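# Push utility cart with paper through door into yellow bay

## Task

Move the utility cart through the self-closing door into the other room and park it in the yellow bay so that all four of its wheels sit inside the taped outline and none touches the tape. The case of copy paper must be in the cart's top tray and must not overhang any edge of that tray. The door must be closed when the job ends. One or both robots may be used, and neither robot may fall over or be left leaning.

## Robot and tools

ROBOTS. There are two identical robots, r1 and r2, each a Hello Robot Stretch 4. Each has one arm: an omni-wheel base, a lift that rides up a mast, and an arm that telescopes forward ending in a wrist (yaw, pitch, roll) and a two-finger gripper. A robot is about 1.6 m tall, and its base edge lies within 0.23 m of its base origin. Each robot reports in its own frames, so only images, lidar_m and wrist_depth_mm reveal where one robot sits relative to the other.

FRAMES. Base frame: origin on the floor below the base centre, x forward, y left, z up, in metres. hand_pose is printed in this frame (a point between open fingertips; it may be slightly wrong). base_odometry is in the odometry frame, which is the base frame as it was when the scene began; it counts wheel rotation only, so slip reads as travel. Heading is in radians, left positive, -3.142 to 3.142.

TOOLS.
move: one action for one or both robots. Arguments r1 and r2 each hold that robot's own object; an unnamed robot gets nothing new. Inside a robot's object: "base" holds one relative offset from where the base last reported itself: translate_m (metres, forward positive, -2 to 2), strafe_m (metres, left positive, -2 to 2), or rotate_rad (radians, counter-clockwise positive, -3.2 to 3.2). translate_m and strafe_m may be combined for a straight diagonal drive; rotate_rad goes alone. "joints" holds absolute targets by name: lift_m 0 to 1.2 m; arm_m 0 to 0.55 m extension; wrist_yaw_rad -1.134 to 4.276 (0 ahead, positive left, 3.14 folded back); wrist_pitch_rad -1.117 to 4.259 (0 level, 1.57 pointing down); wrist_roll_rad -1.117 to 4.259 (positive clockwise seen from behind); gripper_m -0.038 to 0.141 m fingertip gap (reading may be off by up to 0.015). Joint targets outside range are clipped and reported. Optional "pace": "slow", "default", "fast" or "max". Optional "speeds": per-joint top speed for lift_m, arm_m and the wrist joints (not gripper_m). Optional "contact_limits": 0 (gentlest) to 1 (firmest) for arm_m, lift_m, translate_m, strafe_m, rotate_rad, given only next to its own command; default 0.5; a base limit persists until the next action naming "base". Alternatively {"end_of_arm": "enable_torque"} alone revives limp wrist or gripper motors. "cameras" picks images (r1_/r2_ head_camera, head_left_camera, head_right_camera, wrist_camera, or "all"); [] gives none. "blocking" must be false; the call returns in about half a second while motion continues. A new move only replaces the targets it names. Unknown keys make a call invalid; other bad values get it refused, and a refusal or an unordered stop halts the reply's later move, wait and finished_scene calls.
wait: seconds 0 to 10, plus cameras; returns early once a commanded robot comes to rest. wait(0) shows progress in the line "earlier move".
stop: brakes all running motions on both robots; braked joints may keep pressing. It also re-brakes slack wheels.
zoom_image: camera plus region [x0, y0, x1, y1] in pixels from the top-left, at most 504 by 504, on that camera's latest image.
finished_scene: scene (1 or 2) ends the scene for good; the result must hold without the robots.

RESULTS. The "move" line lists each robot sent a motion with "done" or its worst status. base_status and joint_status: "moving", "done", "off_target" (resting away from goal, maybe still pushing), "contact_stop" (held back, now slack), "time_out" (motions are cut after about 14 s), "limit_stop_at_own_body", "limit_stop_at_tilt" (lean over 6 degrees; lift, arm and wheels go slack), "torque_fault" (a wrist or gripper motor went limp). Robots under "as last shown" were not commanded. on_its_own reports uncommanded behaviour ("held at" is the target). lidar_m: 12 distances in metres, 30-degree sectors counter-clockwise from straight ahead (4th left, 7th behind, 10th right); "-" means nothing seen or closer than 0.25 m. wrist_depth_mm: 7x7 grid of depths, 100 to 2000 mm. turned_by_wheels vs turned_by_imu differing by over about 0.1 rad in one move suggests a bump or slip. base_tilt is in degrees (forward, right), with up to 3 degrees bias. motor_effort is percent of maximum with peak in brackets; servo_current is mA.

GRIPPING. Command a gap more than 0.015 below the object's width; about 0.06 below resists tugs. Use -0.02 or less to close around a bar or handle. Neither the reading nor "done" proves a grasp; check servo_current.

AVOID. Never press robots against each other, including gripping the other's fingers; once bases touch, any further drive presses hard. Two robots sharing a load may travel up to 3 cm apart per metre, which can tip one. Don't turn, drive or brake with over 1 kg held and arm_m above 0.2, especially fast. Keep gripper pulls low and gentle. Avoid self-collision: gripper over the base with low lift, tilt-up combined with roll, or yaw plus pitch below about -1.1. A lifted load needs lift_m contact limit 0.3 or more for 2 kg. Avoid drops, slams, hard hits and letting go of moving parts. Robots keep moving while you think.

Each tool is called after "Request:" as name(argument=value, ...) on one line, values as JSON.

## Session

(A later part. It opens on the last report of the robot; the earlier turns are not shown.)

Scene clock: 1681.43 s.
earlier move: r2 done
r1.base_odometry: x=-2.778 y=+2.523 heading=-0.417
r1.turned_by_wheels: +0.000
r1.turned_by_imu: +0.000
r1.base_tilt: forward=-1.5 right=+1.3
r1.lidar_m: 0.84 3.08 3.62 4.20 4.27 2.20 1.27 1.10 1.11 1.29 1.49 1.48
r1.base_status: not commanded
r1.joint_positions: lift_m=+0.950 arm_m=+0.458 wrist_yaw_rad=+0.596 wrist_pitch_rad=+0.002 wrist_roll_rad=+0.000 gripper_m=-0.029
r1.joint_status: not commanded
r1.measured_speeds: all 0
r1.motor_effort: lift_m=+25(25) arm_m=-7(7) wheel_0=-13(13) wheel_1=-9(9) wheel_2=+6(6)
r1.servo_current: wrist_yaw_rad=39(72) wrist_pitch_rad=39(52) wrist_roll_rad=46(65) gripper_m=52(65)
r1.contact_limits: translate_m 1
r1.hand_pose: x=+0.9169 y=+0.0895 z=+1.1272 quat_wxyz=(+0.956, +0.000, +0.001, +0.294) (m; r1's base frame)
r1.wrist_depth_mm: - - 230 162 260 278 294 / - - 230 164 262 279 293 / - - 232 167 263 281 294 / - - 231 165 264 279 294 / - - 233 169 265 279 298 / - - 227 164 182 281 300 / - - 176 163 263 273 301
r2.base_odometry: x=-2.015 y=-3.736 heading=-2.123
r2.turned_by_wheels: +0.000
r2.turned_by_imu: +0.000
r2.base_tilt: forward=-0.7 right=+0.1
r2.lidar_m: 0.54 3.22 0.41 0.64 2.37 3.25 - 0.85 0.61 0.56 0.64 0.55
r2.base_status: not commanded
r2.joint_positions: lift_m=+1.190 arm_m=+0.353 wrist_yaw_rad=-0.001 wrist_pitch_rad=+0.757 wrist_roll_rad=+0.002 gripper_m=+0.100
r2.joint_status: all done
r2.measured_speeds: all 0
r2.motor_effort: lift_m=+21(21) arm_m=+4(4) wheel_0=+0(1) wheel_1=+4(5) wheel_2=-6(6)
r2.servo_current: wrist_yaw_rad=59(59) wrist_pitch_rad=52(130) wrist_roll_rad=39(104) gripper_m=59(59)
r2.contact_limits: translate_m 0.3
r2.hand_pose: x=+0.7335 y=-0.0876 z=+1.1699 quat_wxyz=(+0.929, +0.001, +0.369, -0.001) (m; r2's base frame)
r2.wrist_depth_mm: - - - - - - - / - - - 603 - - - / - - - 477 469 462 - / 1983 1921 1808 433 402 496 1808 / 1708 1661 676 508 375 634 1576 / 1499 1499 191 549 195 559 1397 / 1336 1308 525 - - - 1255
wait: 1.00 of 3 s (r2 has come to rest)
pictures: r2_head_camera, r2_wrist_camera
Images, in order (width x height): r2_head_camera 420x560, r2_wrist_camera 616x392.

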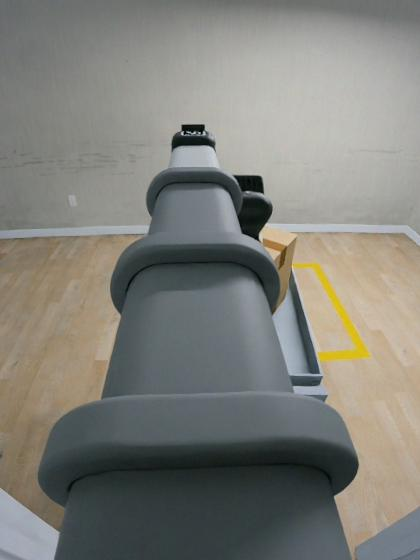

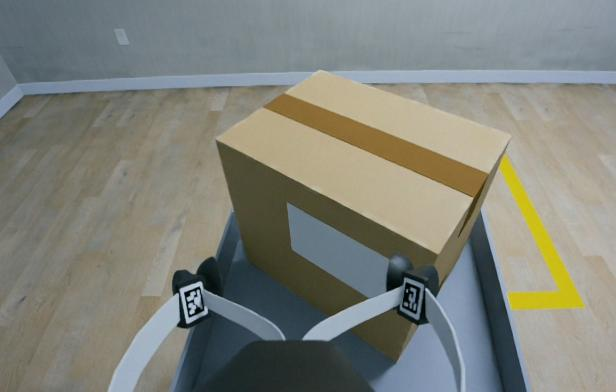

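Request:
move(blocking=false, r2={"joints":{"wrist_pitch_rad":1.57,"wrist_roll_rad":1.57}}, cameras=[])

Request:
wait(seconds=3, cameras=[])

Request:
move(blocking=false, r2={"joints":{"lift_m":0.96}}, cameras=[])

Request:
wait(seconds=3, cameras=["r2_wrist_camera"])

Request:
move(blocking=false, r2={"joints":{"gripper_m":-0.015}}, cameras=[])

Request:
wait(seconds=2, cameras=["r2_wrist_camera"])

Request:
move(blocking=false, r2={"base":{"strafe_m":0.09},"pace":"default"}, cameras=[])

Request:
wait(seconds=4, cameras=["r2_wrist_camera","r2_head_camera"])

Scene clock: 1711.63 s.
move: r2 moving
r1: as last shown
r1.lidar_m: 0.86 3.09 3.63 4.19 4.25 2.20 1.28 1.10 1.10 1.31 1.50 1.49
r1.motor_effort: lift_m=+25(25) arm_m=-7(7) wheel_0=-12(13) wheel_1=-9(9) wheel_2=+6(6)
r1.servo_current: wrist_yaw_rad=72(72) wrist_pitch_rad=46(46) wrist_roll_rad=39(65) gripper_m=59(65)
r1.contact_limits: translate_m 1
r1.wrist_depth_mm: - - 230 162 259 279 294 / - - 230 163 263 277 296 / - - 231 167 262 279 296 / - - 232 164 264 279 294 / - - 232 169 265 281 300 / - - 226 165 182 282 300 / - - 176 163 264 273 300
r2.base_odometry: x=-2.015 y=-3.736 heading=-2.123
r2.turned_by_wheels: +0.000
r2.turned_by_imu: +0.000
r2.base_tilt: forward=-0.7 right=+0.1
r2.lidar_m: 0.54 3.21 0.41 0.68 2.38 3.26 - 0.85 0.60 0.57 0.60 0.54
r2.base_status: not commanded
r2.joint_positions: lift_m=+1.190 arm_m=+0.353 wrist_yaw_rad=-0.001 wrist_pitch_rad=+1.330 wrist_roll_rad=+0.589 gripper_m=+0.100
r2.joint_status: wrist_pitch_rad moving; wrist_roll_rad moving
r2.measured_speeds: translate_m=+0.000 strafe_m=+0.000 rotate_rad=+0.000 lift_m=+0.000 arm_m=+0.000 wrist_yaw_rad=+0.000 wrist_pitch_rad=+1.780 wrist_roll_rad=+1.820
r2.motor_effort: lift_m=+21(21) arm_m=+4(4) wheel_0=+0(1) wheel_1=+4(5) wheel_2=-6(6)
r2.servo_current: wrist_yaw_rad=52(59) wrist_pitch_rad=65(98) wrist_roll_rad=85(104) gripper_m=46(52)
r2.contact_limits: translate_m 0.3
r2.hand_pose: x=+0.5927 y=-0.0875 z=+1.0879 quat_wxyz=(+0.753, +0.229, +0.590, -0.180) (m; r2's base frame)
r2.wrist_depth_mm: 1708 410 377 384 535 1397 1308 / 1708 569 504 484 - 1336 1308 / 1576 1499 - - - 504 1229 / 1537 1464 - - - 452 1205 / 1537 1397 539 - 442 1182 1182 / 1430 1397 193 469 195 1205 1138 / 1397 1308 480 - 1160 1160 1118
pictures: none
No camera images: "cameras" was empty.

Scene clock: 1712.63 s.
earlier move: r2 done
r1.base_odometry: x=-2.778 y=+2.523 heading=-0.417
r1.turned_by_wheels: +0.000
r1.turned_by_imu: +0.000
r1.base_tilt: forward=-1.5 right=+1.3
r1.lidar_m: 0.85 3.11 3.63 4.18 4.27 2.21 1.29 1.11 1.10 1.29 1.50 1.50
r1.base_status: not commanded
r1.joint_positions: lift_m=+0.950 arm_m=+0.458 wrist_yaw_rad=+0.596 wrist_pitch_rad=+0.002 wrist_roll_rad=+0.000 gripper_m=-0.029
r1.joint_status: not commanded
r1.measured_speeds: all 0
r1.motor_effort: lift_m=+25(25) arm_m=-7(7) wheel_0=-13(13) wheel_1=-9(9) wheel_2=+6(6)
r1.servo_current: wrist_yaw_rad=46(72) wrist_pitch_rad=39(46) wrist_roll_rad=52(65) gripper_m=52(65)
r1.contact_limits: translate_m 1
r1.hand_pose: x=+0.9169 y=+0.0895 z=+1.1272 quat_wxyz=(+0.956, +0.000, +0.001, +0.294) (m; r1's base frame)
r1.wrist_depth_mm: - - 229 162 258 278 293 / - - 230 163 263 279 294 / - - 231 167 265 278 294 / - - 230 164 265 279 296 / - - 232 169 264 281 298 / - - 226 165 182 281 300 / - - 176 163 263 273 301
r2.base_odometry: x=-2.015 y=-3.736 heading=-2.123
r2.turned_by_wheels: +0.000
r2.turned_by_imu: +0.000
r2.base_tilt: forward=-0.7 right=+0.1
r2.lidar_m: 0.53 3.22 0.42 0.67 2.36 3.26 - 0.82 0.61 0.55 0.60 0.55
r2.base_status: not commanded
r2.joint_positions: lift_m=+1.190 arm_m=+0.353 wrist_yaw_rad=-0.001 wrist_pitch_rad=+1.567 wrist_roll_rad=+1.568 gripper_m=+0.100
r2.joint_status: all done
r2.measured_speeds: all 0
r2.motor_effort: lift_m=+21(21) arm_m=+4(4) wheel_0=+0(1) wheel_1=+5(5) wheel_2=-6(6)
r2.servo_current: wrist_yaw_rad=46(59) wrist_pitch_rad=39(98) wrist_roll_rad=46(111) gripper_m=52(52)
r2.contact_limits: translate_m 0.3
r2.hand_pose: x=+0.5249 y=-0.0874 z=+1.0795 quat_wxyz=(+0.501, +0.500, +0.500, -0.499) (m; r2's base frame)
r2.wrist_depth_mm: 466 488 508 1308 1308 - - / - - - 1281 1281 1255 1281 / 436 - - 1281 1281 1281 1281 / 462 - - 1308 1281 - 1281 / 508 - 442 1281 1281 - 1281 / - - 189 1308 195 1281 1281 / 477 462 477 - - 1308 1281
wait: 1.00 of 3 s (r2 has come to rest)
pictures: none
No camera images: "cameras" was empty.

Scene clock: 1713.13 s.
move: r2 moving
r1: as last shown
r1.lidar_m: 0.87 3.11 3.62 4.18 4.27 2.22 1.29 1.10 1.11 1.27 1.53 1.48
r1.motor_effort: lift_m=+24(25) arm_m=-7(7) wheel_0=-12(13) wheel_1=-9(9) wheel_2=+6(6)
r1.servo_current: wrist_yaw_rad=39(65) wrist_pitch_rad=46(46) wrist_roll_rad=59(59) gripper_m=52(59)
r1.contact_limits: translate_m 1
r1.wrist_depth_mm: - - 229 162 259 277 293 / - - 230 163 263 278 294 / - - 230 167 263 279 294 / - - 231 164 265 281 294 / - - 232 169 264 282 300 / - - 227 164 182 282 301 / - - 177 163 264 276 301
r2.base_odometry: x=-2.015 y=-3.736 heading=-2.123
r2.turned_by_wheels: +0.000
r2.turned_by_imu: +0.000
r2.base_tilt: forward=-0.7 right=+0.1
r2.lidar_m: 0.54 3.19 0.40 0.63 2.36 3.25 - 0.88 0.63 0.56 0.62 0.54
r2.base_status: not commanded
r2.joint_positions: lift_m=+1.152 arm_m=+0.353 wrist_yaw_rad=-0.001 wrist_pitch_rad=+1.567 wrist_roll_rad=+1.568 gripper_m=+0.100
r2.joint_status: lift_m moving
r2.measured_speeds: translate_m=+0.000 strafe_m=+0.000 rotate_rad=+0.000 lift_m=-0.146 arm_m=+0.000 wrist_yaw_rad=+0.000 wrist_pitch_rad=+0.000 wrist_roll_rad=+0.000
r2.motor_effort: lift_m=+12(20) arm_m=+4(4) wheel_0=+0(1) wheel_1=+5(5) wheel_2=-5(6)
r2.servo_current: wrist_yaw_rad=39(52) wrist_pitch_rad=39(46) wrist_roll_rad=33(59) gripper_m=46(52)
r2.contact_limits: translate_m 0.3
r2.hand_pose: x=+0.5249 y=-0.0874 z=+1.0422 quat_wxyz=(+0.501, +0.500, +0.500, -0.499) (m; r2's base frame)
r2.wrist_depth_mm: 455 439 436 1255 1255 - - / - - - 1281 1229 1229 1205 / 433 - - 1255 1255 1255 1229 / 455 - - 1255 1255 - 1229 / - - - 1281 1281 - 1255 / - - 190 1281 194 1281 1255 / 462 153 - - 1229 1255 1255
pictures: none
No camera images: "cameras" was empty.

Scene clock: 1714.67 s.
earlier move: r2 done
r1.base_odometry: x=-2.778 y=+2.523 heading=-0.417
r1.turned_by_wheels: +0.000
r1.turned_by_imu: +0.000
r1.base_tilt: forward=-1.5 right=+1.3
r1.lidar_m: 0.85 3.09 3.61 4.18 4.27 2.21 1.26 1.12 1.10 1.31 1.50 1.49
r1.base_status: not commanded
r1.joint_positions: lift_m=+0.950 arm_m=+0.458 wrist_yaw_rad=+0.596 wrist_pitch_rad=+0.002 wrist_roll_rad=+0.000 gripper_m=-0.029
r1.joint_status: not commanded
r1.measured_speeds: all 0
r1.motor_effort: lift_m=+24(25) arm_m=-7(7) wheel_0=-13(13) wheel_1=-9(10) wheel_2=+6(6)
r1.servo_current: wrist_yaw_rad=33(65) wrist_pitch_rad=33(46) wrist_roll_rad=46(72) gripper_m=52(65)
r1.contact_limits: translate_m 1
r1.hand_pose: x=+0.9169 y=+0.0895 z=+1.1272 quat_wxyz=(+0.956, +0.000, +0.001, +0.294) (m; r1's base frame)
r1.wrist_depth_mm: - - 229 162 259 278 294 / - - 230 164 262 279 293 / - - 231 167 264 279 296 / - - 231 164 263 279 296 / - - 230 169 265 281 300 / - - 227 165 182 281 300 / - - 176 163 263 276 301
r2.base_odometry: x=-2.015 y=-3.736 heading=-2.123
r2.turned_by_wheels: +0.000
r2.turned_by_imu: +0.000
r2.base_tilt: forward=-0.7 right=+0.0
r2.lidar_m: 0.56 3.19 0.40 0.68 2.38 3.23 - 0.87 0.61 0.57 0.63 0.57
r2.base_status: not commanded
r2.joint_positions: lift_m=+0.960 arm_m=+0.353 wrist_yaw_rad=-0.001 wrist_pitch_rad=+1.567 wrist_roll_rad=+1.568 gripper_m=+0.100
r2.joint_status: all done
r2.measured_speeds: all 0
r2.motor_effort: lift_m=+14(20) arm_m=+4(4) wheel_0=+0(1) wheel_1=+5(5) wheel_2=-6(6)
r2.servo_current: wrist_yaw_rad=46(59) wrist_pitch_rad=39(46) wrist_roll_rad=39(59) gripper_m=46(59)
r2.contact_limits: translate_m 0.3
r2.hand_pose: x=+0.5249 y=-0.0874 z=+0.8501 quat_wxyz=(+0.501, +0.500, +0.500, -0.499) (m; r2's base frame)
r2.wrist_depth_mm: - - 229 1060 1060 1042 1060 / - - 220 1042 1060 1060 1060 / - - 224 1060 1078 1042 1060 / - - 212 1078 1042 - - / - 219 213 1060 1060 - - / - 173 197 1078 196 - - / - - 213 - 1078 1060 1078
wait: 1.53 of 3 s (r2 has come to rest)
pictures: r2_wrist_camera
Images, in order (width x height): r2_wrist_camera 616x392.

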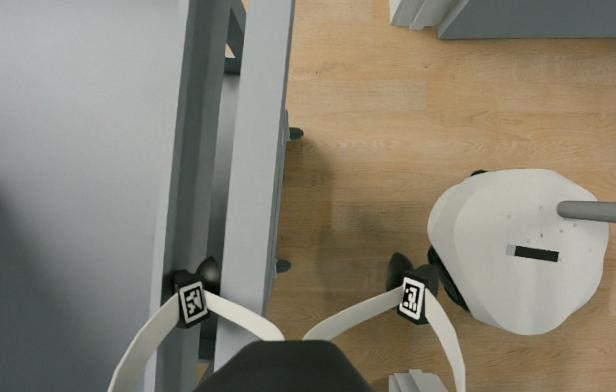

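Scene clock: 1715.17 s.
move: r2 moving
r1: as last shown
r1.lidar_m: 0.83 3.09 3.64 4.16 4.27 2.23 1.27 1.11 1.11 1.28 1.52 1.49
r1.motor_effort: lift_m=+25(25) arm_m=-7(7) wheel_0=-12(13) wheel_1=-9(9) wheel_2=+6(6)
r1.servo_current: wrist_yaw_rad=65(72) wrist_pitch_rad=39(46) wrist_roll_rad=46(59) gripper_m=59(65)
r1.contact_limits: translate_m 1
r1.wrist_depth_mm: - - 230 163 259 278 293 / - - 230 164 263 278 294 / - - 232 167 264 279 296 / - - 231 164 263 279 297 / - - 232 169 265 279 301 / - - 227 165 182 281 298 / - - 177 163 263 273 301
r2.base_odometry: x=-2.015 y=-3.736 heading=-2.123
r2.turned_by_wheels: +0.000
r2.turned_by_imu: +0.000
r2.base_tilt: forward=-0.6 right=+0.1
r2.lidar_m: 0.54 3.19 0.42 0.67 2.36 3.25 - 0.86 0.60 0.57 0.64 0.55
r2.base_status: not commanded
r2.joint_positions: lift_m=+0.960 arm_m=+0.353 wrist_yaw_rad=-0.001 wrist_pitch_rad=+1.567 wrist_roll_rad=+1.568 gripper_m=+0.083
r2.joint_status: gripper_m moving
r2.measured_speeds: translate_m=+0.000 strafe_m=+0.000 rotate_rad=+0.001 lift_m=+0.000 arm_m=+0.000 wrist_yaw_rad=+0.000 wrist_pitch_rad=+0.000 wrist_roll_rad=+0.002
r2.motor_effort: lift_m=+14(14) arm_m=+4(4) wheel_0=+0(1) wheel_1=+4(5) wheel_2=-5(6)
r2.servo_current: wrist_yaw_rad=39(59) wrist_pitch_rad=39(46) wrist_roll_rad=39(52) gripper_m=117(130)
r2.contact_limits: translate_m 0.3
r2.hand_pose: x=+0.5249 y=-0.0874 z=+0.8501 quat_wxyz=(+0.501, +0.500, +0.500, -0.499) (m; r2's base frame)
r2.wrist_depth_mm: - - 242 222 1060 1060 1060 / - - 226 1060 1060 1042 1060 / - - 216 1060 1060 1042 1042 / - - 224 1060 1060 - - / - - 213 1060 1060 - - / - 172 197 1060 189 - - / - - 255 - 1078 1060 1042
pictures: none
No camera images: "cameras" was empty.

Scene clock: 1716.57 s.
earlier move: r2 done
r1.base_odometry: x=-2.778 y=+2.523 heading=-0.417
r1.turned_by_wheels: +0.000
r1.turned_by_imu: +0.000
r1.base_tilt: forward=-1.5 right=+1.3
r1.lidar_m: 0.86 3.11 3.63 4.15 4.27 2.21 1.24 1.11 1.10 1.28 1.52 1.49
r1.base_status: not commanded
r1.joint_positions: lift_m=+0.950 arm_m=+0.458 wrist_yaw_rad=+0.596 wrist_pitch_rad=+0.002 wrist_roll_rad=+0.000 gripper_m=-0.029
r1.joint_status: not commanded
r1.measured_speeds: all 0
r1.motor_effort: lift_m=+25(25) arm_m=-7(7) wheel_0=-12(13) wheel_1=-9(9) wheel_2=+6(6)
r1.servo_current: wrist_yaw_rad=39(72) wrist_pitch_rad=39(46) wrist_roll_rad=46(65) gripper_m=59(65)
r1.contact_limits: translate_m 1
r1.hand_pose: x=+0.9169 y=+0.0895 z=+1.1272 quat_wxyz=(+0.956, +0.000, +0.001, +0.294) (m; r1's base frame)
r1.wrist_depth_mm: - - 229 162 260 277 293 / - - 230 164 263 278 293 / - - 229 167 264 279 294 / - - 231 164 264 281 297 / - - 232 169 265 279 298 / - - 227 164 182 281 300 / - - 176 163 264 274 301
r2.base_odometry: x=-2.015 y=-3.736 heading=-2.123
r2.turned_by_wheels: +0.000
r2.turned_by_imu: +0.000
r2.base_tilt: forward=-0.7 right=+0.1
r2.lidar_m: 0.51 3.23 0.41 0.66 2.37 3.27 - 0.85 0.61 0.56 0.63 0.52
r2.base_status: not commanded
r2.joint_positions: lift_m=+0.960 arm_m=+0.353 wrist_yaw_rad=-0.001 wrist_pitch_rad=+1.570 wrist_roll_rad=+1.570 gripper_m=-0.013
r2.joint_status: all done
r2.measured_speeds: all 0
r2.motor_effort: lift_m=+18(18) arm_m=+4(4) wheel_0=+0(1) wheel_1=+4(5) wheel_2=-4(6)
r2.servo_current: wrist_yaw_rad=46(65) wrist_pitch_rad=39(46) wrist_roll_rad=46(59) gripper_m=143(241)
r2.contact_limits: translate_m 0.3
r2.hand_pose: x=+0.5239 y=-0.0874 z=+0.8498 quat_wxyz=(+0.500, +0.500, +0.500, -0.500) (m; r2's base frame)
r2.wrist_depth_mm: - - 215 208 1060 1042 1060 / - - 228 208 1060 1042 1060 / - - 215 209 1060 1060 1060 / - - 224 208 1060 - - / - - 232 210 1078 - - / - - 183 209 181 - 1060 / - - 210 - 1078 1060 1078
wait: 1.40 of 2 s (r2 has come to rest)
pictures: r2_wrist_camera
Images, in order (width x height): r2_wrist_camera 616x392.

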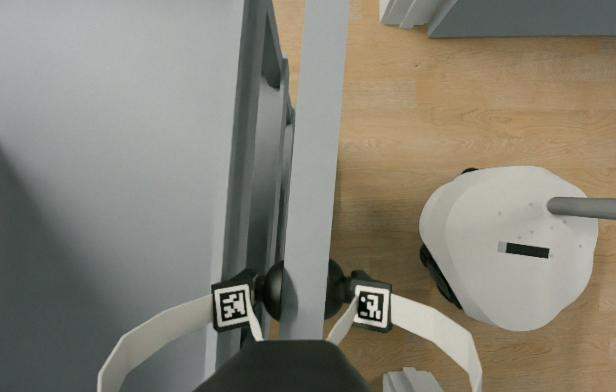

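Scene clock: 1717.07 s.
move: r2 moving
r1: as last shown
r1.lidar_m: 0.83 3.09 3.61 4.18 4.25 2.20 1.26 1.11 1.11 1.29 1.52 1.47
r1.servo_current: wrist_yaw_rad=65(65) wrist_pitch_rad=33(46) wrist_roll_rad=26(59) gripper_m=52(59)
r1.contact_limits: translate_m 1
r1.wrist_depth_mm: - - 229 162 260 278 294 / - - 231 164 263 278 294 / - - 230 167 264 281 294 / - - 232 164 264 279 296 / - - 231 169 265 281 300 / - - 227 165 182 282 300 / - - 176 163 264 274 300
r2.base_odometry: x=-1.984 y=-3.755 heading=-2.124
r2.turned_by_wheels: -0.001
r2.turned_by_imu: -0.001
r2.base_tilt: forward=-0.7 right=+0.1
r2.lidar_m: 0.51 3.16 0.39 0.68 2.31 3.16 - 0.92 0.64 0.62 0.68 0.52
r2.base_status: strafe_m moving
r2.joint_positions: lift_m=+0.960 arm_m=+0.353 wrist_yaw_rad=-0.001 wrist_pitch_rad=+1.570 wrist_roll_rad=+1.570 gripper_m=-0.013
r2.joint_status: not commanded
r2.measured_speeds: translate_m=+0.001 strafe_m=+0.140 rotate_rad=-0.005 lift_m=+0.000 arm_m=+0.000 wrist_yaw_rad=+0.000 wrist_pitch_rad=+0.000 wrist_roll_rad=+0.002
r2.motor_effort: lift_m=+18(18) arm_m=+4(4) wheel_0=-13(17) wheel_1=+8(11) wheel_2=-1(2)
r2.servo_current: wrist_yaw_rad=39(52) wrist_pitch_rad=39(46) wrist_roll_rad=46(46) gripper_m=130(143)
r2.hand_pose: x=+0.5239 y=-0.0874 z=+0.8498 quat_wxyz=(+0.500, +0.500, +0.500, -0.500) (m; r2's base frame)
r2.wrist_depth_mm: - - - 266 1060 1060 1042 / - - 220 210 1042 1060 1042 / - - 229 209 1060 1060 1060 / - - 217 211 1042 - - / - - 229 211 1060 - - / - - 186 211 181 - - / - - 212 - 1042 1078 1078
pictures: none
No camera images: "cameras" was empty.

Scene clock: 1717.97 s.
earlier move: r2 done
r1.base_odometry: x=-2.778 y=+2.523 heading=-0.417
r1.turned_by_wheels: +0.000
r1.turned_by_imu: +0.000
r1.base_tilt: forward=-1.5 right=+1.3
r1.lidar_m: 0.85 3.12 3.65 4.19 4.26 2.19 1.27 1.08 1.10 1.27 1.48 1.47
r1.base_status: not commanded
r1.joint_positions: lift_m=+0.950 arm_m=+0.458 wrist_yaw_rad=+0.596 wrist_pitch_rad=+0.002 wrist_roll_rad=+0.000 gripper_m=-0.029
r1.joint_status: not commanded
r1.measured_speeds: all 0
r1.motor_effort: lift_m=+24(25) arm_m=-7(7) wheel_0=-12(13) wheel_1=-9(9) wheel_2=+6(6)
r1.servo_current: wrist_yaw_rad=46(65) wrist_pitch_rad=33(52) wrist_roll_rad=46(59) gripper_m=59(59)
r1.contact_limits: translate_m 1
r1.hand_pose: x=+0.9169 y=+0.0895 z=+1.1272 quat_wxyz=(+0.956, +0.000, +0.001, +0.294) (m; r1's base frame)
r1.wrist_depth_mm: - - 229 163 260 278 294 / - - 230 163 262 278 293 / - - 230 167 263 278 293 / - - 231 164 263 279 294 / - - 231 169 265 281 300 / - - 228 165 182 282 298 / - - 177 163 264 274 303
r2.base_odometry: x=-1.938 y=-3.783 heading=-2.124
r2.turned_by_wheels: +0.000
r2.turned_by_imu: +0.000
r2.base_tilt: forward=-0.6 right=+0.1
r2.lidar_m: 0.52 3.08 0.32 0.67 2.29 3.12 - 0.99 0.69 0.63 0.73 0.51
r2.base_status: done
r2.joint_positions: lift_m=+0.960 arm_m=+0.353 wrist_yaw_rad=-0.001 wrist_pitch_rad=+1.570 wrist_roll_rad=+1.571 gripper_m=-0.013
r2.joint_status: not commanded
r2.measured_speeds: all 0
r2.motor_effort: lift_m=+18(18) arm_m=+4(4) wheel_0=-6(17) wheel_1=+2(11) wheel_2=+0(2)
r2.servo_current: wrist_yaw_rad=39(52) wrist_pitch_rad=39(46) wrist_roll_rad=39(59) gripper_m=137(143)
r2.hand_pose: x=+0.5241 y=-0.0874 z=+0.8498 quat_wxyz=(+0.500, +0.500, +0.500, -0.500) (m; r2's base frame)
r2.wrist_depth_mm: - - - 265 1060 1060 1060 / - - - 229 1060 1060 1060 / - - 213 209 1060 1025 1060 / - - 229 210 1042 - - / - - 217 211 1060 - - / - - 185 210 180 - - / - - 221 - - 1060 1060
wait: 0.90 of 4 s (r2 has come to rest)
pictures: r2_head_camera, r2_wrist_camera
Images, in order (width x height): r2_head_camera 420x560, r2_wrist_camera 616x392.

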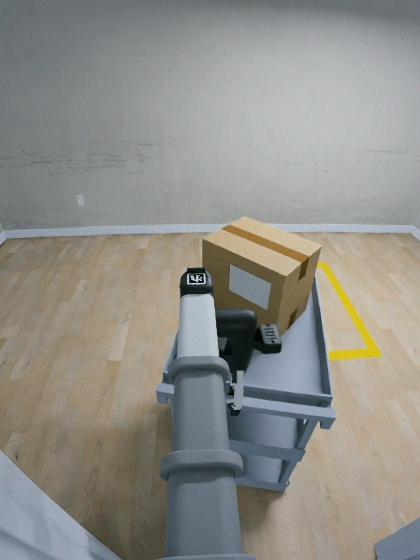

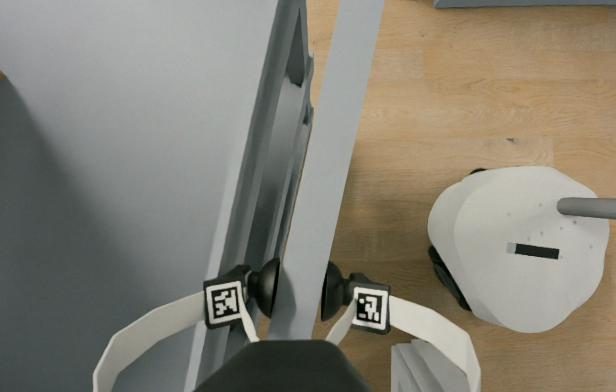

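Request:
move(blocking=false, r2={"base":{"translate_m":0.35,"strafe_m":0.0},"pace":"slow","contact_limits":{"translate_m":0.3}}, cameras=[])

Request:
wait(seconds=6, cameras=["r2_head_camera","r2_wrist_camera","r2_head_left_camera"])

Scene clock: 1725.13 s.
move: r2 moving
r1: as last shown
r1.lidar_m: 0.85 3.09 3.63 4.18 4.26 2.21 1.28 1.10 1.12 1.30 1.50 1.46
r1.motor_effort: lift_m=+25(25) arm_m=-7(7) wheel_0=-13(13) wheel_1=-9(9) wheel_2=+6(6)
r1.servo_current: wrist_yaw_rad=59(65) wrist_pitch_rad=39(46) wrist_roll_rad=33(59) gripper_m=59(59)
r1.contact_limits: translate_m 1
r1.wrist_depth_mm: - - 230 163 259 278 293 / - - 230 164 262 278 294 / - - 231 167 263 278 294 / - - 230 165 264 279 294 / - - 233 169 264 282 301 / - - 226 165 182 281 300 / - - 177 163 263 274 301
r2.base_odometry: x=-1.945 y=-3.794 heading=-2.124
r2.turned_by_wheels: +0.000
r2.turned_by_imu: +0.000
r2.base_tilt: forward=-0.6 right=+0.0
r2.lidar_m: 0.50 3.07 0.32 0.60 2.29 3.11 - 0.98 0.71 0.66 0.71 0.49
r2.base_status: translate_m moving; strafe_m moving
r2.joint_positions: lift_m=+0.960 arm_m=+0.353 wrist_yaw_rad=-0.001 wrist_pitch_rad=+1.570 wrist_roll_rad=+1.571 gripper_m=-0.013
r2.joint_status: not commanded
r2.measured_speeds: translate_m=+0.048 strafe_m=+0.001 rotate_rad=+0.002 lift_m=+0.000 arm_m=+0.000 wrist_yaw_rad=+0.000 wrist_pitch_rad=+0.000 wrist_roll_rad=+0.000
r2.motor_effort: lift_m=+18(18) arm_m=+4(4) wheel_0=+4(6) wheel_1=+5(6) wheel_2=-11(12)
r2.servo_current: wrist_yaw_rad=39(59) wrist_pitch_rad=46(46) wrist_roll_rad=46(52) gripper_m=137(137)
r2.contact_limits: translate_m 0.3
r2.hand_pose: x=+0.5241 y=-0.0874 z=+0.8498 quat_wxyz=(+0.500, +0.500, +0.500, -0.500) (m; r2's base frame)
r2.wrist_depth_mm: - - - 273 209 1060 1042 / - - - 237 1060 1060 1078 / - - 211 210 1060 1060 1060 / - - 217 210 1042 - - / - - 215 210 1078 - - / - - 186 210 179 - 1078 / - - 217 - - 1078 1060
pictures: none
No camera images: "cameras" was empty.

Scene clock: 1729.43 s.
earlier move: r2 done
r1.base_odometry: x=-2.778 y=+2.523 heading=-0.417
r1.turned_by_wheels: +0.000
r1.turned_by_imu: +0.000
r1.base_tilt: forward=-1.5 right=+1.3
r1.lidar_m: 0.86 3.09 3.61 4.18 4.28 2.22 1.24 1.10 1.08 1.30 1.49 1.48
r1.base_status: not commanded
r1.joint_positions: lift_m=+0.950 arm_m=+0.458 wrist_yaw_rad=+0.596 wrist_pitch_rad=+0.002 wrist_roll_rad=+0.000 gripper_m=-0.029
r1.joint_status: not commanded
r1.measured_speeds: all 0
r1.motor_effort: lift_m=+24(25) arm_m=-7(7) wheel_0=-12(13) wheel_1=-9(10) wheel_2=+6(6)
r1.servo_current: wrist_yaw_rad=59(72) wrist_pitch_rad=46(52) wrist_roll_rad=39(72) gripper_m=52(72)
r1.contact_limits: translate_m 1
r1.hand_pose: x=+0.9169 y=+0.0895 z=+1.1272 quat_wxyz=(+0.956, +0.000, +0.001, +0.294) (m; r1's base frame)
r1.wrist_depth_mm: - - 230 162 260 279 294 / - - 231 164 262 278 296 / - - 231 167 263 279 296 / - - 232 164 263 281 297 / - - 230 169 265 282 300 / - - 227 165 182 281 301 / - - 177 163 263 273 301
r2.base_odometry: x=-2.122 y=-4.081 heading=-2.123
r2.turned_by_wheels: +0.000
r2.turned_by_imu: +0.001
r2.base_tilt: forward=-0.7 right=+0.1
r2.lidar_m: 0.51 2.86 2.27 0.29 0.30 3.34 - 0.97 0.69 0.69 2.66 0.51
r2.base_status: done
r2.joint_positions: lift_m=+0.960 arm_m=+0.353 wrist_yaw_rad=-0.003 wrist_pitch_rad=+1.573 wrist_roll_rad=+1.571 gripper_m=-0.013
r2.joint_status: not commanded
r2.measured_speeds: all 0
r2.motor_effort: lift_m=+18(18) arm_m=+4(5) wheel_0=+6(11) wheel_1=+3(8) wheel_2=-6(15)
r2.servo_current: wrist_yaw_rad=52(59) wrist_pitch_rad=33(52) wrist_roll_rad=46(59) gripper_m=124(137)
r2.contact_limits: translate_m 0.3
r2.hand_pose: x=+0.5230 y=-0.0874 z=+0.8498 quat_wxyz=(+0.499, +0.500, +0.500, -0.501) (m; r2's base frame)
r2.wrist_depth_mm: - - - 278 1042 1060 1078 / - - 214 211 1060 1078 1060 / - - 219 210 1078 1060 1042 / - - 232 211 1060 - 831 / - - 223 211 1060 - - / - - 184 211 180 - 1060 / - - 211 - 1078 1060 1078
wait: 4.30 of 6 s (r2 has come to rest)
pictures: r2_head_camera, r2_head_left_camera, r2_wrist_camera
Images, in order (width x height): r2_head_camera 420x560, r2_head_left_camera 420x672, r2_wrist_camera 616x392.

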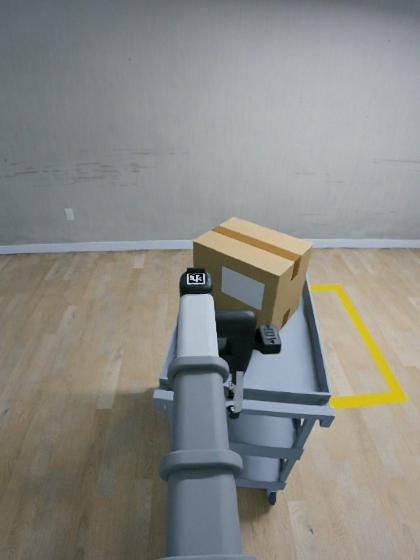

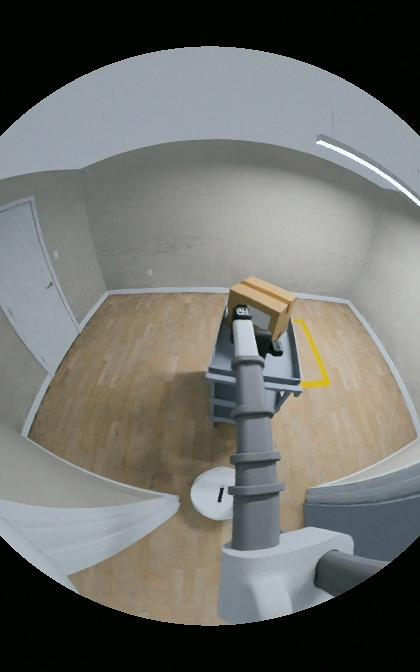

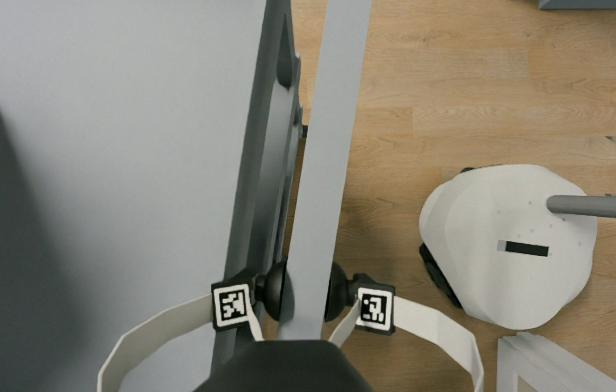

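Request:
move(blocking=false, r2={"base":{"translate_m":0.1,"strafe_m":0.0},"pace":"slow","contact_limits":{"translate_m":0.3}}, cameras=[])

Request:
wait(seconds=4, cameras=[])

Request:
move(blocking=false, r2={"base":{"strafe_m":0.25}}, cameras=[])

Request:
wait(seconds=4, cameras=["r2_head_camera","r2_wrist_camera","r2_head_left_camera"])

Scene clock: 1738.47 s.
move: r2 moving
r1: as last shown
r1.lidar_m: 0.87 3.10 3.62 4.18 4.25 2.18 1.27 1.10 1.10 1.27 1.50 1.50
r1.motor_effort: lift_m=+25(25) arm_m=-7(7) wheel_0=-13(13) wheel_1=-9(9) wheel_2=+6(6)
r1.servo_current: wrist_yaw_rad=59(59) wrist_pitch_rad=46(46) wrist_roll_rad=52(59) gripper_m=52(59)
r1.contact_limits: translate_m 1
r1.wrist_depth_mm: - - 229 162 260 278 294 / - - 230 164 264 278 294 / - - 232 167 263 279 294 / - - 231 164 264 279 296 / - - 231 169 264 281 300 / - - 227 165 182 281 298 / - - 176 163 264 274 300
r2.base_odometry: x=-2.128 y=-4.091 heading=-2.123
r2.turned_by_wheels: +0.000
r2.turned_by_imu: +0.001
r2.base_tilt: forward=-0.7 right=+0.0
r2.lidar_m: 0.52 2.85 2.25 0.30 0.30 3.46 - 0.98 0.68 0.71 2.68 0.52
r2.base_status: translate_m moving; strafe_m moving
r2.joint_positions: lift_m=+0.960 arm_m=+0.353 wrist_yaw_rad=-0.003 wrist_pitch_rad=+1.573 wrist_roll_rad=+1.571 gripper_m=-0.013
r2.joint_status: not commanded
r2.measured_speeds: translate_m=+0.049 strafe_m=+0.000 rotate_rad=+0.000 lift_m=+0.000 arm_m=+0.000 wrist_yaw_rad=+0.000 wrist_pitch_rad=+0.000 wrist_roll_rad=+0.000
r2.motor_effort: lift_m=+18(18) arm_m=+4(4) wheel_0=+6(14) wheel_1=+7(7) wheel_2=-12(12)
r2.servo_current: wrist_yaw_rad=52(59) wrist_pitch_rad=46(46) wrist_roll_rad=52(65) gripper_m=130(130)
r2.contact_limits: translate_m 0.3
r2.hand_pose: x=+0.5230 y=-0.0874 z=+0.8498 quat_wxyz=(+0.499, +0.500, +0.500, -0.501) (m; r2's base frame)
r2.wrist_depth_mm: - - - 283 1060 1078 1060 / - - - 247 1060 1060 1078 / - - 209 210 1098 1078 1060 / - - 222 210 1060 - 809 / - - 218 211 1078 - - / - - 182 211 179 - 1078 / - - 213 - 1078 1060 -
pictures: none
No camera images: "cameras" was empty.

Scene clock: 1740.23 s.
earlier move: r2 done
r1.base_odometry: x=-2.778 y=+2.523 heading=-0.417
r1.turned_by_wheels: +0.000
r1.turned_by_imu: +0.000
r1.base_tilt: forward=-1.5 right=+1.3
r1.lidar_m: 0.86 3.13 3.63 4.20 4.27 2.20 1.28 1.09 1.12 1.28 1.48 1.49
r1.base_status: not commanded
r1.joint_positions: lift_m=+0.950 arm_m=+0.458 wrist_yaw_rad=+0.596 wrist_pitch_rad=+0.002 wrist_roll_rad=+0.000 gripper_m=-0.029
r1.joint_status: not commanded
r1.measured_speeds: all 0
r1.motor_effort: lift_m=+24(25) arm_m=-7(7) wheel_0=-13(13) wheel_1=-9(9) wheel_2=+6(6)
r1.servo_current: wrist_yaw_rad=52(72) wrist_pitch_rad=46(52) wrist_roll_rad=39(59) gripper_m=59(65)
r1.contact_limits: translate_m 1
r1.hand_pose: x=+0.9169 y=+0.0895 z=+1.1272 quat_wxyz=(+0.956, +0.000, +0.001, +0.294) (m; r1's base frame)
r1.wrist_depth_mm: - - 230 162 259 277 293 / - - 231 163 263 277 296 / - - 231 167 263 278 296 / - - 232 164 264 279 296 / - - 231 169 265 279 300 / - - 226 164 182 279 298 / - - 176 163 263 274 301
r2.base_odometry: x=-2.174 y=-4.166 heading=-2.123
r2.turned_by_wheels: +0.000
r2.turned_by_imu: +0.001
r2.base_tilt: forward=-0.7 right=+0.1
r2.lidar_m: 0.50 2.77 2.26 0.63 0.33 4.26 - 0.96 0.72 0.72 2.68 0.50
r2.base_status: done
r2.joint_positions: lift_m=+0.960 arm_m=+0.353 wrist_yaw_rad=-0.003 wrist_pitch_rad=+1.573 wrist_roll_rad=+1.571 gripper_m=-0.013
r2.joint_status: not commanded
r2.measured_speeds: all 0
r2.motor_effort: lift_m=+18(18) arm_m=+4(4) wheel_0=+5(14) wheel_1=+4(7) wheel_2=-7(12)
r2.servo_current: wrist_yaw_rad=46(59) wrist_pitch_rad=46(52) wrist_roll_rad=52(65) gripper_m=130(137)
r2.contact_limits: translate_m 0.3
r2.hand_pose: x=+0.5230 y=-0.0874 z=+0.8498 quat_wxyz=(+0.499, +0.500, +0.500, -0.501) (m; r2's base frame)
r2.wrist_depth_mm: - - - 245 1060 1060 1060 / - - 209 210 1060 1078 1060 / - - 216 209 1078 1060 1078 / - - 237 210 1078 - 831 / - - 224 211 1060 - - / - - 186 211 180 - 1078 / - - 211 - 1078 1078 976
wait: 1.77 of 4 s (r2 has come to rest)
pictures: none
No camera images: "cameras" was empty.

Scene clock: 1740.73 s.
move: r2 moving
r1: as last shown
r1.lidar_m: 0.83 3.12 3.62 4.16 4.25 2.22 1.26 1.10 1.09 1.27 1.49 1.50
r1.motor_effort: lift_m=+25(25) arm_m=-7(7) wheel_0=-12(13) wheel_1=-9(9) wheel_2=+6(6)
r1.servo_current: wrist_yaw_rad=39(59) wrist_pitch_rad=39(46) wrist_roll_rad=52(59) gripper_m=52(65)
r1.contact_limits: translate_m 1
r1.wrist_depth_mm: - - 230 162 259 278 293 / - - 231 164 263 278 294 / - - 231 167 263 279 294 / - - 231 165 263 279 296 / - - 233 169 264 279 300 / - - 227 164 182 281 298 / - - 176 163 263 274 301
r2.base_odometry: x=-2.144 y=-4.185 heading=-2.124
r2.turned_by_wheels: -0.001
r2.turned_by_imu: -0.001
r2.base_tilt: forward=-0.7 right=+0.1
r2.lidar_m: 0.53 2.75 2.23 0.65 0.30 0.37 - 1.00 0.73 0.76 2.74 0.51
r2.base_status: strafe_m moving
r2.joint_positions: lift_m=+0.960 arm_m=+0.353 wrist_yaw_rad=-0.003 wrist_pitch_rad=+1.573 wrist_roll_rad=+1.571 gripper_m=-0.013
r2.joint_status: not commanded
r2.measured_speeds: translate_m=+0.001 strafe_m=+0.141 rotate_rad=-0.005 lift_m=+0.000 arm_m=+0.000 wrist_yaw_rad=+0.000 wrist_pitch_rad=-0.007 wrist_roll_rad=+0.000
r2.motor_effort: lift_m=+18(18) arm_m=+4(4) wheel_0=-16(16) wheel_1=+9(11) wheel_2=+0(6)
r2.servo_current: wrist_yaw_rad=52(59) wrist_pitch_rad=39(46) wrist_roll_rad=46(59) gripper_m=130(130)
r2.hand_pose: x=+0.5231 y=-0.0874 z=+0.8498 quat_wxyz=(+0.499, +0.500, +0.500, -0.501) (m; r2's base frame)
r2.wrist_depth_mm: - - - 384 1042 1060 1060 / - - 213 210 1078 1060 1060 / - - 220 210 1060 1060 1060 / - - 231 210 1060 - - / - - 221 211 1078 - - / - - 186 211 181 - - / - - 213 - 1078 1060 1008
pictures: none
No camera images: "cameras" was empty.

Scene clock: 1742.33 s.
earlier move: r2 contact_stop
r1.base_odometry: x=-2.778 y=+2.523 heading=-0.417
r1.turned_by_wheels: +0.000
r1.turned_by_imu: +0.000
r1.base_tilt: forward=-1.5 right=+1.3
r1.lidar_m: 0.86 3.11 3.63 4.20 4.28 2.19 1.28 1.10 1.09 1.28 1.51 1.48
r1.base_status: not commanded
r1.joint_positions: lift_m=+0.950 arm_m=+0.458 wrist_yaw_rad=+0.596 wrist_pitch_rad=+0.002 wrist_roll_rad=+0.000 gripper_m=-0.029
r1.joint_status: not commanded
r1.measured_speeds: all 0
r1.motor_effort: lift_m=+25(25) arm_m=-7(7) wheel_0=-12(13) wheel_1=-9(10) wheel_2=+6(6)
r1.servo_current: wrist_yaw_rad=46(65) wrist_pitch_rad=39(46) wrist_roll_rad=59(65) gripper_m=52(65)
r1.contact_limits: translate_m 1
r1.hand_pose: x=+0.9169 y=+0.0895 z=+1.1272 quat_wxyz=(+0.956, +0.000, +0.001, +0.294) (m; r1's base frame)
r1.wrist_depth_mm: - - 229 162 258 278 294 / - - 231 164 263 279 294 / - - 230 167 263 279 294 / - - 231 164 263 279 296 / - - 231 169 264 281 300 / - - 227 164 182 282 298 / - - 176 163 264 274 300
r2.base_odometry: x=-1.998 y=-4.284 heading=-2.149
r2.turned_by_wheels: -0.026
r2.turned_by_imu: -0.047
r2.base_tilt: forward=-0.6 right=+0.0
r2.lidar_m: 0.53 2.71 2.07 0.84 0.26 0.25 - 1.31 0.91 0.90 2.83 0.49
r2.base_status: strafe_m contact_stop (by the wheels' count: +0.212 of +0.250)
r2.joint_positions: lift_m=+0.960 arm_m=+0.353 wrist_yaw_rad=-0.003 wrist_pitch_rad=+1.571 wrist_roll_rad=+1.571 gripper_m=-0.013
r2.joint_status: not commanded
r2.measured_speeds: all 0
r2.on_its_own: the wheels are slack since a contact_stop
r2.motor_effort: lift_m=+18(19) arm_m=+4(4) wheel_0=+0(32) wheel_1=+0(11) wheel_2=+0(32)
r2.servo_current: wrist_yaw_rad=39(59) wrist_pitch_rad=39(46) wrist_roll_rad=46(59) gripper_m=124(130)
r2.hand_pose: x=+0.5235 y=-0.0874 z=+0.8498 quat_wxyz=(+0.499, +0.501, +0.499, -0.501) (m; r2's base frame)
r2.wrist_depth_mm: - - - 287 208 1042 1060 / - - - 530 210 1060 1078 / - - - 273 1060 1078 1060 / - - 216 216 1060 - 831 / - - 213 211 1060 - - / - - 183 211 179 - - / - - 220 - 1060 1078 -
wait: 1.60 of 4 s (r2 has come to rest)
pictures: r2_head_camera, r2_head_left_camera, r2_wrist_camera
Images, in order (width x height): r2_head_camera 420x560, r2_head_left_camera 420x672, r2_wrist_camera 616x392.

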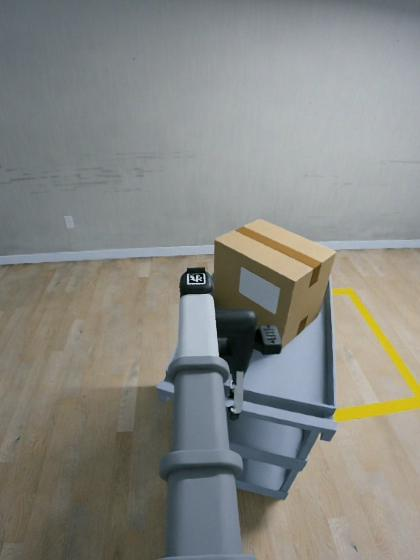

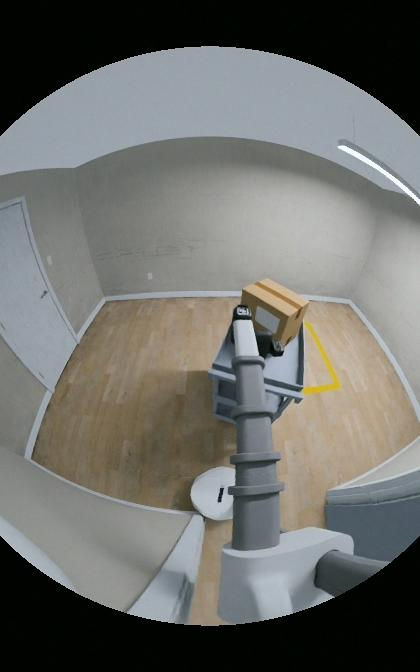

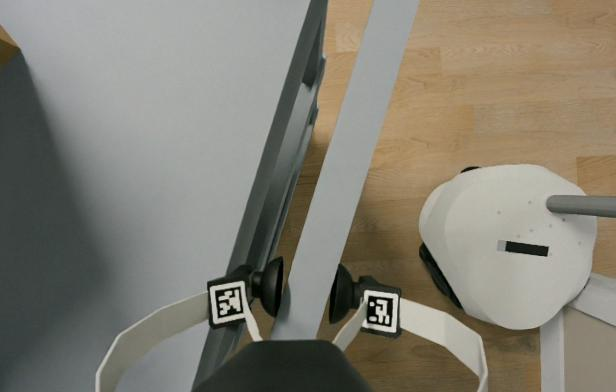

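Request:
move(blocking=false, r2={"base":{"translate_m":0.22,"strafe_m":-0.02},"pace":"slow","contact_limits":{"translate_m":0.4}}, cameras=[])

Request:
wait(seconds=5, cameras=["r2_head_camera","r2_wrist_camera","r2_head_left_camera"])

Scene clock: 1746.17 s.
move: r2 moving
r1: as last shown
r1.lidar_m: 0.85 3.09 3.62 4.19 4.24 2.20 1.26 1.09 1.10 1.27 1.52 1.46
r1.motor_effort: lift_m=+25(25) arm_m=-7(7) wheel_0=-13(13) wheel_1=-9(9) wheel_2=+6(6)
r1.servo_current: wrist_yaw_rad=52(59) wrist_pitch_rad=39(52) wrist_roll_rad=46(65) gripper_m=52(59)
r1.contact_limits: translate_m 1
r1.wrist_depth_mm: - - 230 163 259 278 293 / - - 231 164 262 278 294 / - - 232 167 263 278 297 / - - 231 164 263 281 297 / - - 231 169 266 281 300 / - - 227 165 182 281 300 / - - 176 163 263 273 301
r2.base_odometry: x=-2.006 y=-4.293 heading=-2.149
r2.turned_by_wheels: +0.000
r2.turned_by_imu: +0.001
r2.base_tilt: forward=-0.7 right=+0.1
r2.lidar_m: 0.51 2.69 2.10 0.90 0.29 0.25 - 1.30 0.92 0.92 2.83 0.48
r2.base_status: translate_m moving; strafe_m moving
r2.joint_positions: lift_m=+0.960 arm_m=+0.353 wrist_yaw_rad=-0.003 wrist_pitch_rad=+1.574 wrist_roll_rad=+1.571 gripper_m=-0.013
r2.joint_status: not commanded
r2.measured_speeds: translate_m=+0.048 strafe_m=-0.004 rotate_rad=-0.001 lift_m=+0.000 arm_m=+0.000 wrist_yaw_rad=-0.002 wrist_pitch_rad=+0.016 wrist_roll_rad=+0.000
r2.motor_effort: lift_m=+18(18) arm_m=+4(4) wheel_0=+6(9) wheel_1=+7(7) wheel_2=-12(13)
r2.servo_current: wrist_yaw_rad=46(59) wrist_pitch_rad=46(46) wrist_roll_rad=59(59) gripper_m=130(130)
r2.contact_limits: translate_m 0.4
r2.hand_pose: x=+0.5227 y=-0.0874 z=+0.8498 quat_wxyz=(+0.498, +0.500, +0.500, -0.502) (m; r2's base frame)
r2.wrist_depth_mm: - - - 243 210 1060 1078 / - - - 1060 210 1060 1078 / - - - 525 210 1060 1078 / - - - 842 1060 - 831 / - - 210 210 1078 - - / - - 186 211 179 - - / - - 210 - 1078 1098 -
pictures: none
No camera images: "cameras" was empty.

Scene clock: 1749.17 s.
earlier move: r2 done
r1.base_odometry: x=-2.778 y=+2.523 heading=-0.417
r1.turned_by_wheels: +0.000
r1.turned_by_imu: +0.000
r1.base_tilt: forward=-1.5 right=+1.3
r1.lidar_m: 0.85 3.11 3.61 4.17 4.26 2.23 1.27 1.11 1.11 1.29 1.51 1.48
r1.base_status: not commanded
r1.joint_positions: lift_m=+0.950 arm_m=+0.458 wrist_yaw_rad=+0.596 wrist_pitch_rad=+0.002 wrist_roll_rad=+0.000 gripper_m=-0.029
r1.joint_status: not commanded
r1.measured_speeds: all 0
r1.motor_effort: lift_m=+25(25) arm_m=-7(7) wheel_0=-12(13) wheel_1=-9(10) wheel_2=+6(6)
r1.servo_current: wrist_yaw_rad=59(72) wrist_pitch_rad=46(52) wrist_roll_rad=46(65) gripper_m=52(65)
r1.contact_limits: translate_m 1
r1.hand_pose: x=+0.9169 y=+0.0895 z=+1.1272 quat_wxyz=(+0.956, +0.000, +0.001, +0.294) (m; r1's base frame)
r1.wrist_depth_mm: - - 229 162 258 278 294 / - - 230 164 263 278 296 / - - 230 167 263 281 296 / - - 231 164 266 279 294 / - - 233 169 264 279 300 / - - 226 165 182 282 300 / - - 177 163 263 273 301
r2.base_odometry: x=-2.135 y=-4.457 heading=-2.149
r2.turned_by_wheels: +0.000
r2.turned_by_imu: +0.001
r2.base_tilt: forward=-0.6 right=+0.0
r2.lidar_m: 0.48 2.50 2.10 1.85 0.58 0.40 0.47 1.20 0.94 1.35 2.81 0.52
r2.base_status: done
r2.joint_positions: lift_m=+0.960 arm_m=+0.353 wrist_yaw_rad=-0.004 wrist_pitch_rad=+1.572 wrist_roll_rad=+1.571 gripper_m=-0.013
r2.joint_status: not commanded
r2.measured_speeds: all 0
r2.motor_effort: lift_m=+18(18) arm_m=+4(4) wheel_0=+7(13) wheel_1=+5(7) wheel_2=-7(15)
r2.servo_current: wrist_yaw_rad=59(65) wrist_pitch_rad=39(52) wrist_roll_rad=52(59) gripper_m=130(137)
r2.contact_limits: translate_m 0.4
r2.hand_pose: x=+0.5232 y=-0.0874 z=+0.8498 quat_wxyz=(+0.499, +0.501, +0.499, -0.501) (m; r2's base frame)
r2.wrist_depth_mm: - - 233 210 1060 1078 1060 / - - 243 210 1060 1060 1042 / - - 220 210 1078 1060 1060 / - - 230 211 1060 - 842 / - - - 211 1078 - - / - - 183 211 182 - 1078 / - - 216 - 1078 1078 1060
wait: 3.00 of 5 s (r2 has come to rest)
pictures: r2_head_camera, r2_head_left_camera, r2_wrist_camera
Images, in order (width x height): r2_head_camera 420x560, r2_head_left_camera 420x672, r2_wrist_camera 616x392.

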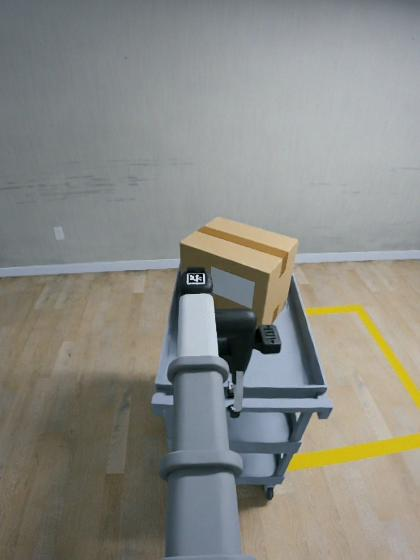

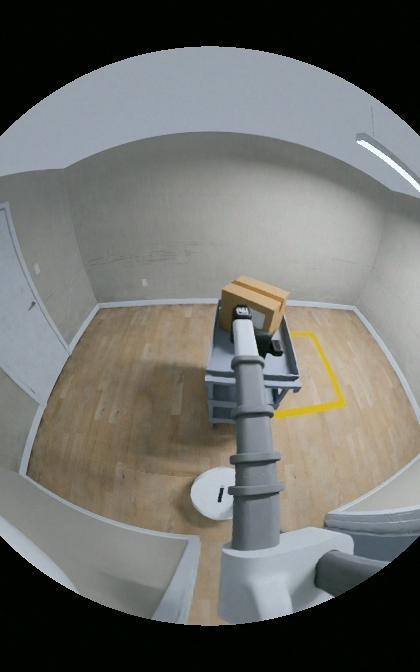

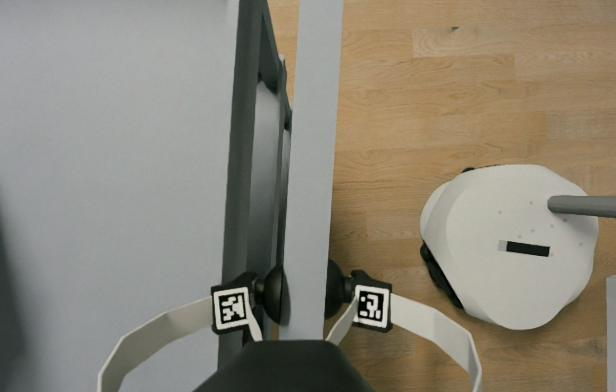

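Request:
move(blocking=false, r2={"base":{"translate_m":0.24,"strafe_m":0.0},"pace":"slow","contact_limits":{"translate_m":0.4}}, cameras=[])

Request:
wait(seconds=5, cameras=["r2_head_camera","r2_wrist_camera","r2_head_left_camera"])

Scene clock: 1759.13 s.
move: r2 moving
r1: as last shown
r1.lidar_m: 0.87 3.09 3.62 4.20 4.28 2.23 1.27 1.09 1.11 1.28 1.50 1.49
r1.motor_effort: lift_m=+24(25) arm_m=-7(7) wheel_0=-13(13) wheel_1=-9(9) wheel_2=+6(6)
r1.servo_current: wrist_yaw_rad=46(59) wrist_pitch_rad=39(46) wrist_roll_rad=59(59) gripper_m=52(59)
r1.contact_limits: translate_m 1
r1.wrist_depth_mm: - - 229 163 260 277 293 / - - 229 164 263 277 293 / - - 230 167 264 279 294 / - - 231 164 263 279 296 / - - 232 170 264 281 298 / - - 228 165 182 281 300 / - - 177 163 264 276 301
r2.base_odometry: x=-2.142 y=-4.467 heading=-2.149
r2.turned_by_wheels: +0.000
r2.turned_by_imu: +0.000
r2.base_tilt: forward=-0.6 right=+0.1
r2.lidar_m: 0.51 2.47 2.10 1.94 0.61 0.43 0.48 1.27 0.94 1.36 2.80 0.49
r2.base_status: translate_m moving; strafe_m moving
r2.joint_positions: lift_m=+0.960 arm_m=+0.353 wrist_yaw_rad=-0.004 wrist_pitch_rad=+1.572 wrist_roll_rad=+1.571 gripper_m=-0.013
r2.joint_status: not commanded
r2.measured_speeds: translate_m=+0.048 strafe_m=+0.001 rotate_rad=-0.002 lift_m=+0.000 arm_m=+0.000 wrist_yaw_rad=+0.000 wrist_pitch_rad=+0.002 wrist_roll_rad=+0.000
r2.motor_effort: lift_m=+18(18) arm_m=+4(4) wheel_0=+7(11) wheel_1=+5(8) wheel_2=-10(12)
r2.servo_current: wrist_yaw_rad=39(59) wrist_pitch_rad=39(52) wrist_roll_rad=46(59) gripper_m=117(130)
r2.contact_limits: translate_m 0.4
r2.hand_pose: x=+0.5232 y=-0.0874 z=+0.8498 quat_wxyz=(+0.499, +0.501, +0.499, -0.501) (m; r2's base frame)
r2.wrist_depth_mm: - - 220 208 1042 1060 1060 / - - 232 210 1078 1078 1060 / - - 210 210 1042 1060 1060 / - - 216 211 1060 - 809 / - - 225 210 1078 - - / - - 182 208 179 - 1078 / - - - - 1078 1078 1078
pictures: none
No camera images: "cameras" was empty.

Scene clock: 1762.30 s.
earlier move: r2 done
r1.base_odometry: x=-2.778 y=+2.523 heading=-0.417
r1.turned_by_wheels: +0.000
r1.turned_by_imu: +0.000
r1.base_tilt: forward=-1.5 right=+1.3
r1.lidar_m: 0.85 3.11 3.62 4.18 4.27 2.22 1.27 1.11 1.10 1.29 1.51 1.49
r1.base_status: not commanded
r1.joint_positions: lift_m=+0.950 arm_m=+0.458 wrist_yaw_rad=+0.596 wrist_pitch_rad=+0.002 wrist_roll_rad=+0.000 gripper_m=-0.029
r1.joint_status: not commanded
r1.measured_speeds: all 0
r1.motor_effort: lift_m=+25(25) arm_m=-7(7) wheel_0=-13(13) wheel_1=-9(9) wheel_2=+6(6)
r1.servo_current: wrist_yaw_rad=52(72) wrist_pitch_rad=33(46) wrist_roll_rad=52(65) gripper_m=59(65)
r1.contact_limits: translate_m 1
r1.hand_pose: x=+0.9169 y=+0.0895 z=+1.1272 quat_wxyz=(+0.956, +0.000, +0.001, +0.294) (m; r1's base frame)
r1.wrist_depth_mm: - - 229 162 260 278 294 / - - 230 164 264 279 296 / - - 231 167 263 279 296 / - - 232 164 265 278 297 / - - 232 169 265 281 298 / - - 227 164 182 282 300 / - - 176 163 262 274 301
r2.base_odometry: x=-2.266 y=-4.657 heading=-2.149
r2.turned_by_wheels: +0.000
r2.turned_by_imu: +0.001
r2.base_tilt: forward=-0.7 right=+0.1
r2.lidar_m: 0.48 2.24 2.09 2.00 0.94 0.64 0.62 1.22 1.06 2.15 2.79 0.53
r2.base_status: done
r2.joint_positions: lift_m=+0.960 arm_m=+0.353 wrist_yaw_rad=-0.001 wrist_pitch_rad=+1.572 wrist_roll_rad=+1.570 gripper_m=-0.013
r2.joint_status: not commanded
r2.measured_speeds: all 0
r2.motor_effort: lift_m=+18(18) arm_m=+4(4) wheel_0=+4(11) wheel_1=+6(9) wheel_2=-6(13)
r2.servo_current: wrist_yaw_rad=46(59) wrist_pitch_rad=39(52) wrist_roll_rad=46(59) gripper_m=124(130)
r2.contact_limits: translate_m 0.4
r2.hand_pose: x=+0.5235 y=-0.0874 z=+0.8498 quat_wxyz=(+0.500, +0.500, +0.500, -0.500) (m; r2's base frame)
r2.wrist_depth_mm: - - 224 1060 1060 1060 1060 / - - 241 211 1060 1060 1078 / - - 228 211 1078 1078 1060 / - - 236 211 1078 - 1078 / - - 221 212 1078 - - / - - 187 211 182 - 1078 / - - - - 1078 1060 1078
wait: 3.17 of 5 s (r2 has come to rest)
pictures: r2_head_camera, r2_head_left_camera, r2_wrist_camera
Images, in order (width x height): r2_head_camera 420x560, r2_head_left_camera 420x672, r2_wrist_camera 616x392.

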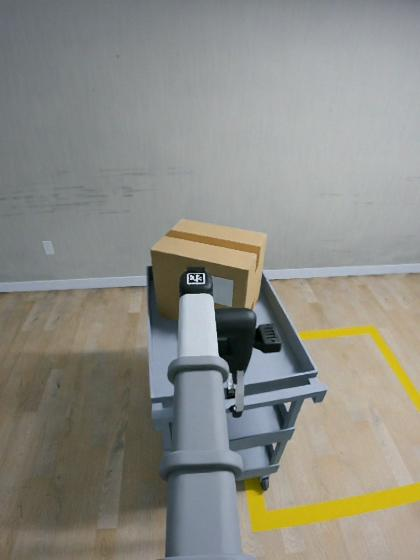

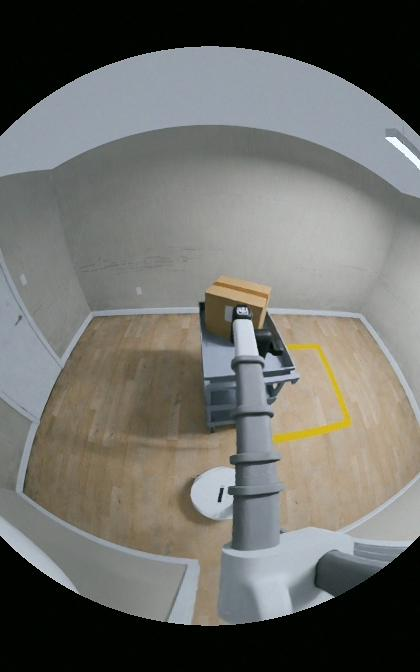

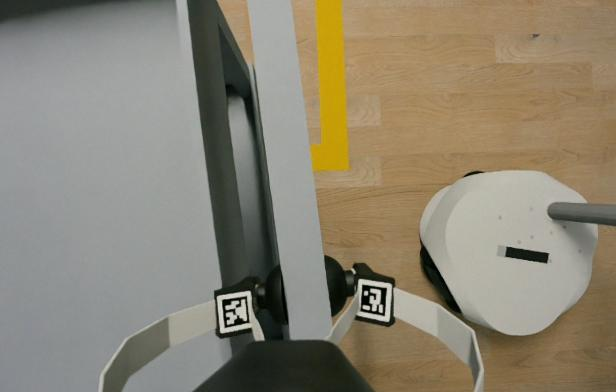

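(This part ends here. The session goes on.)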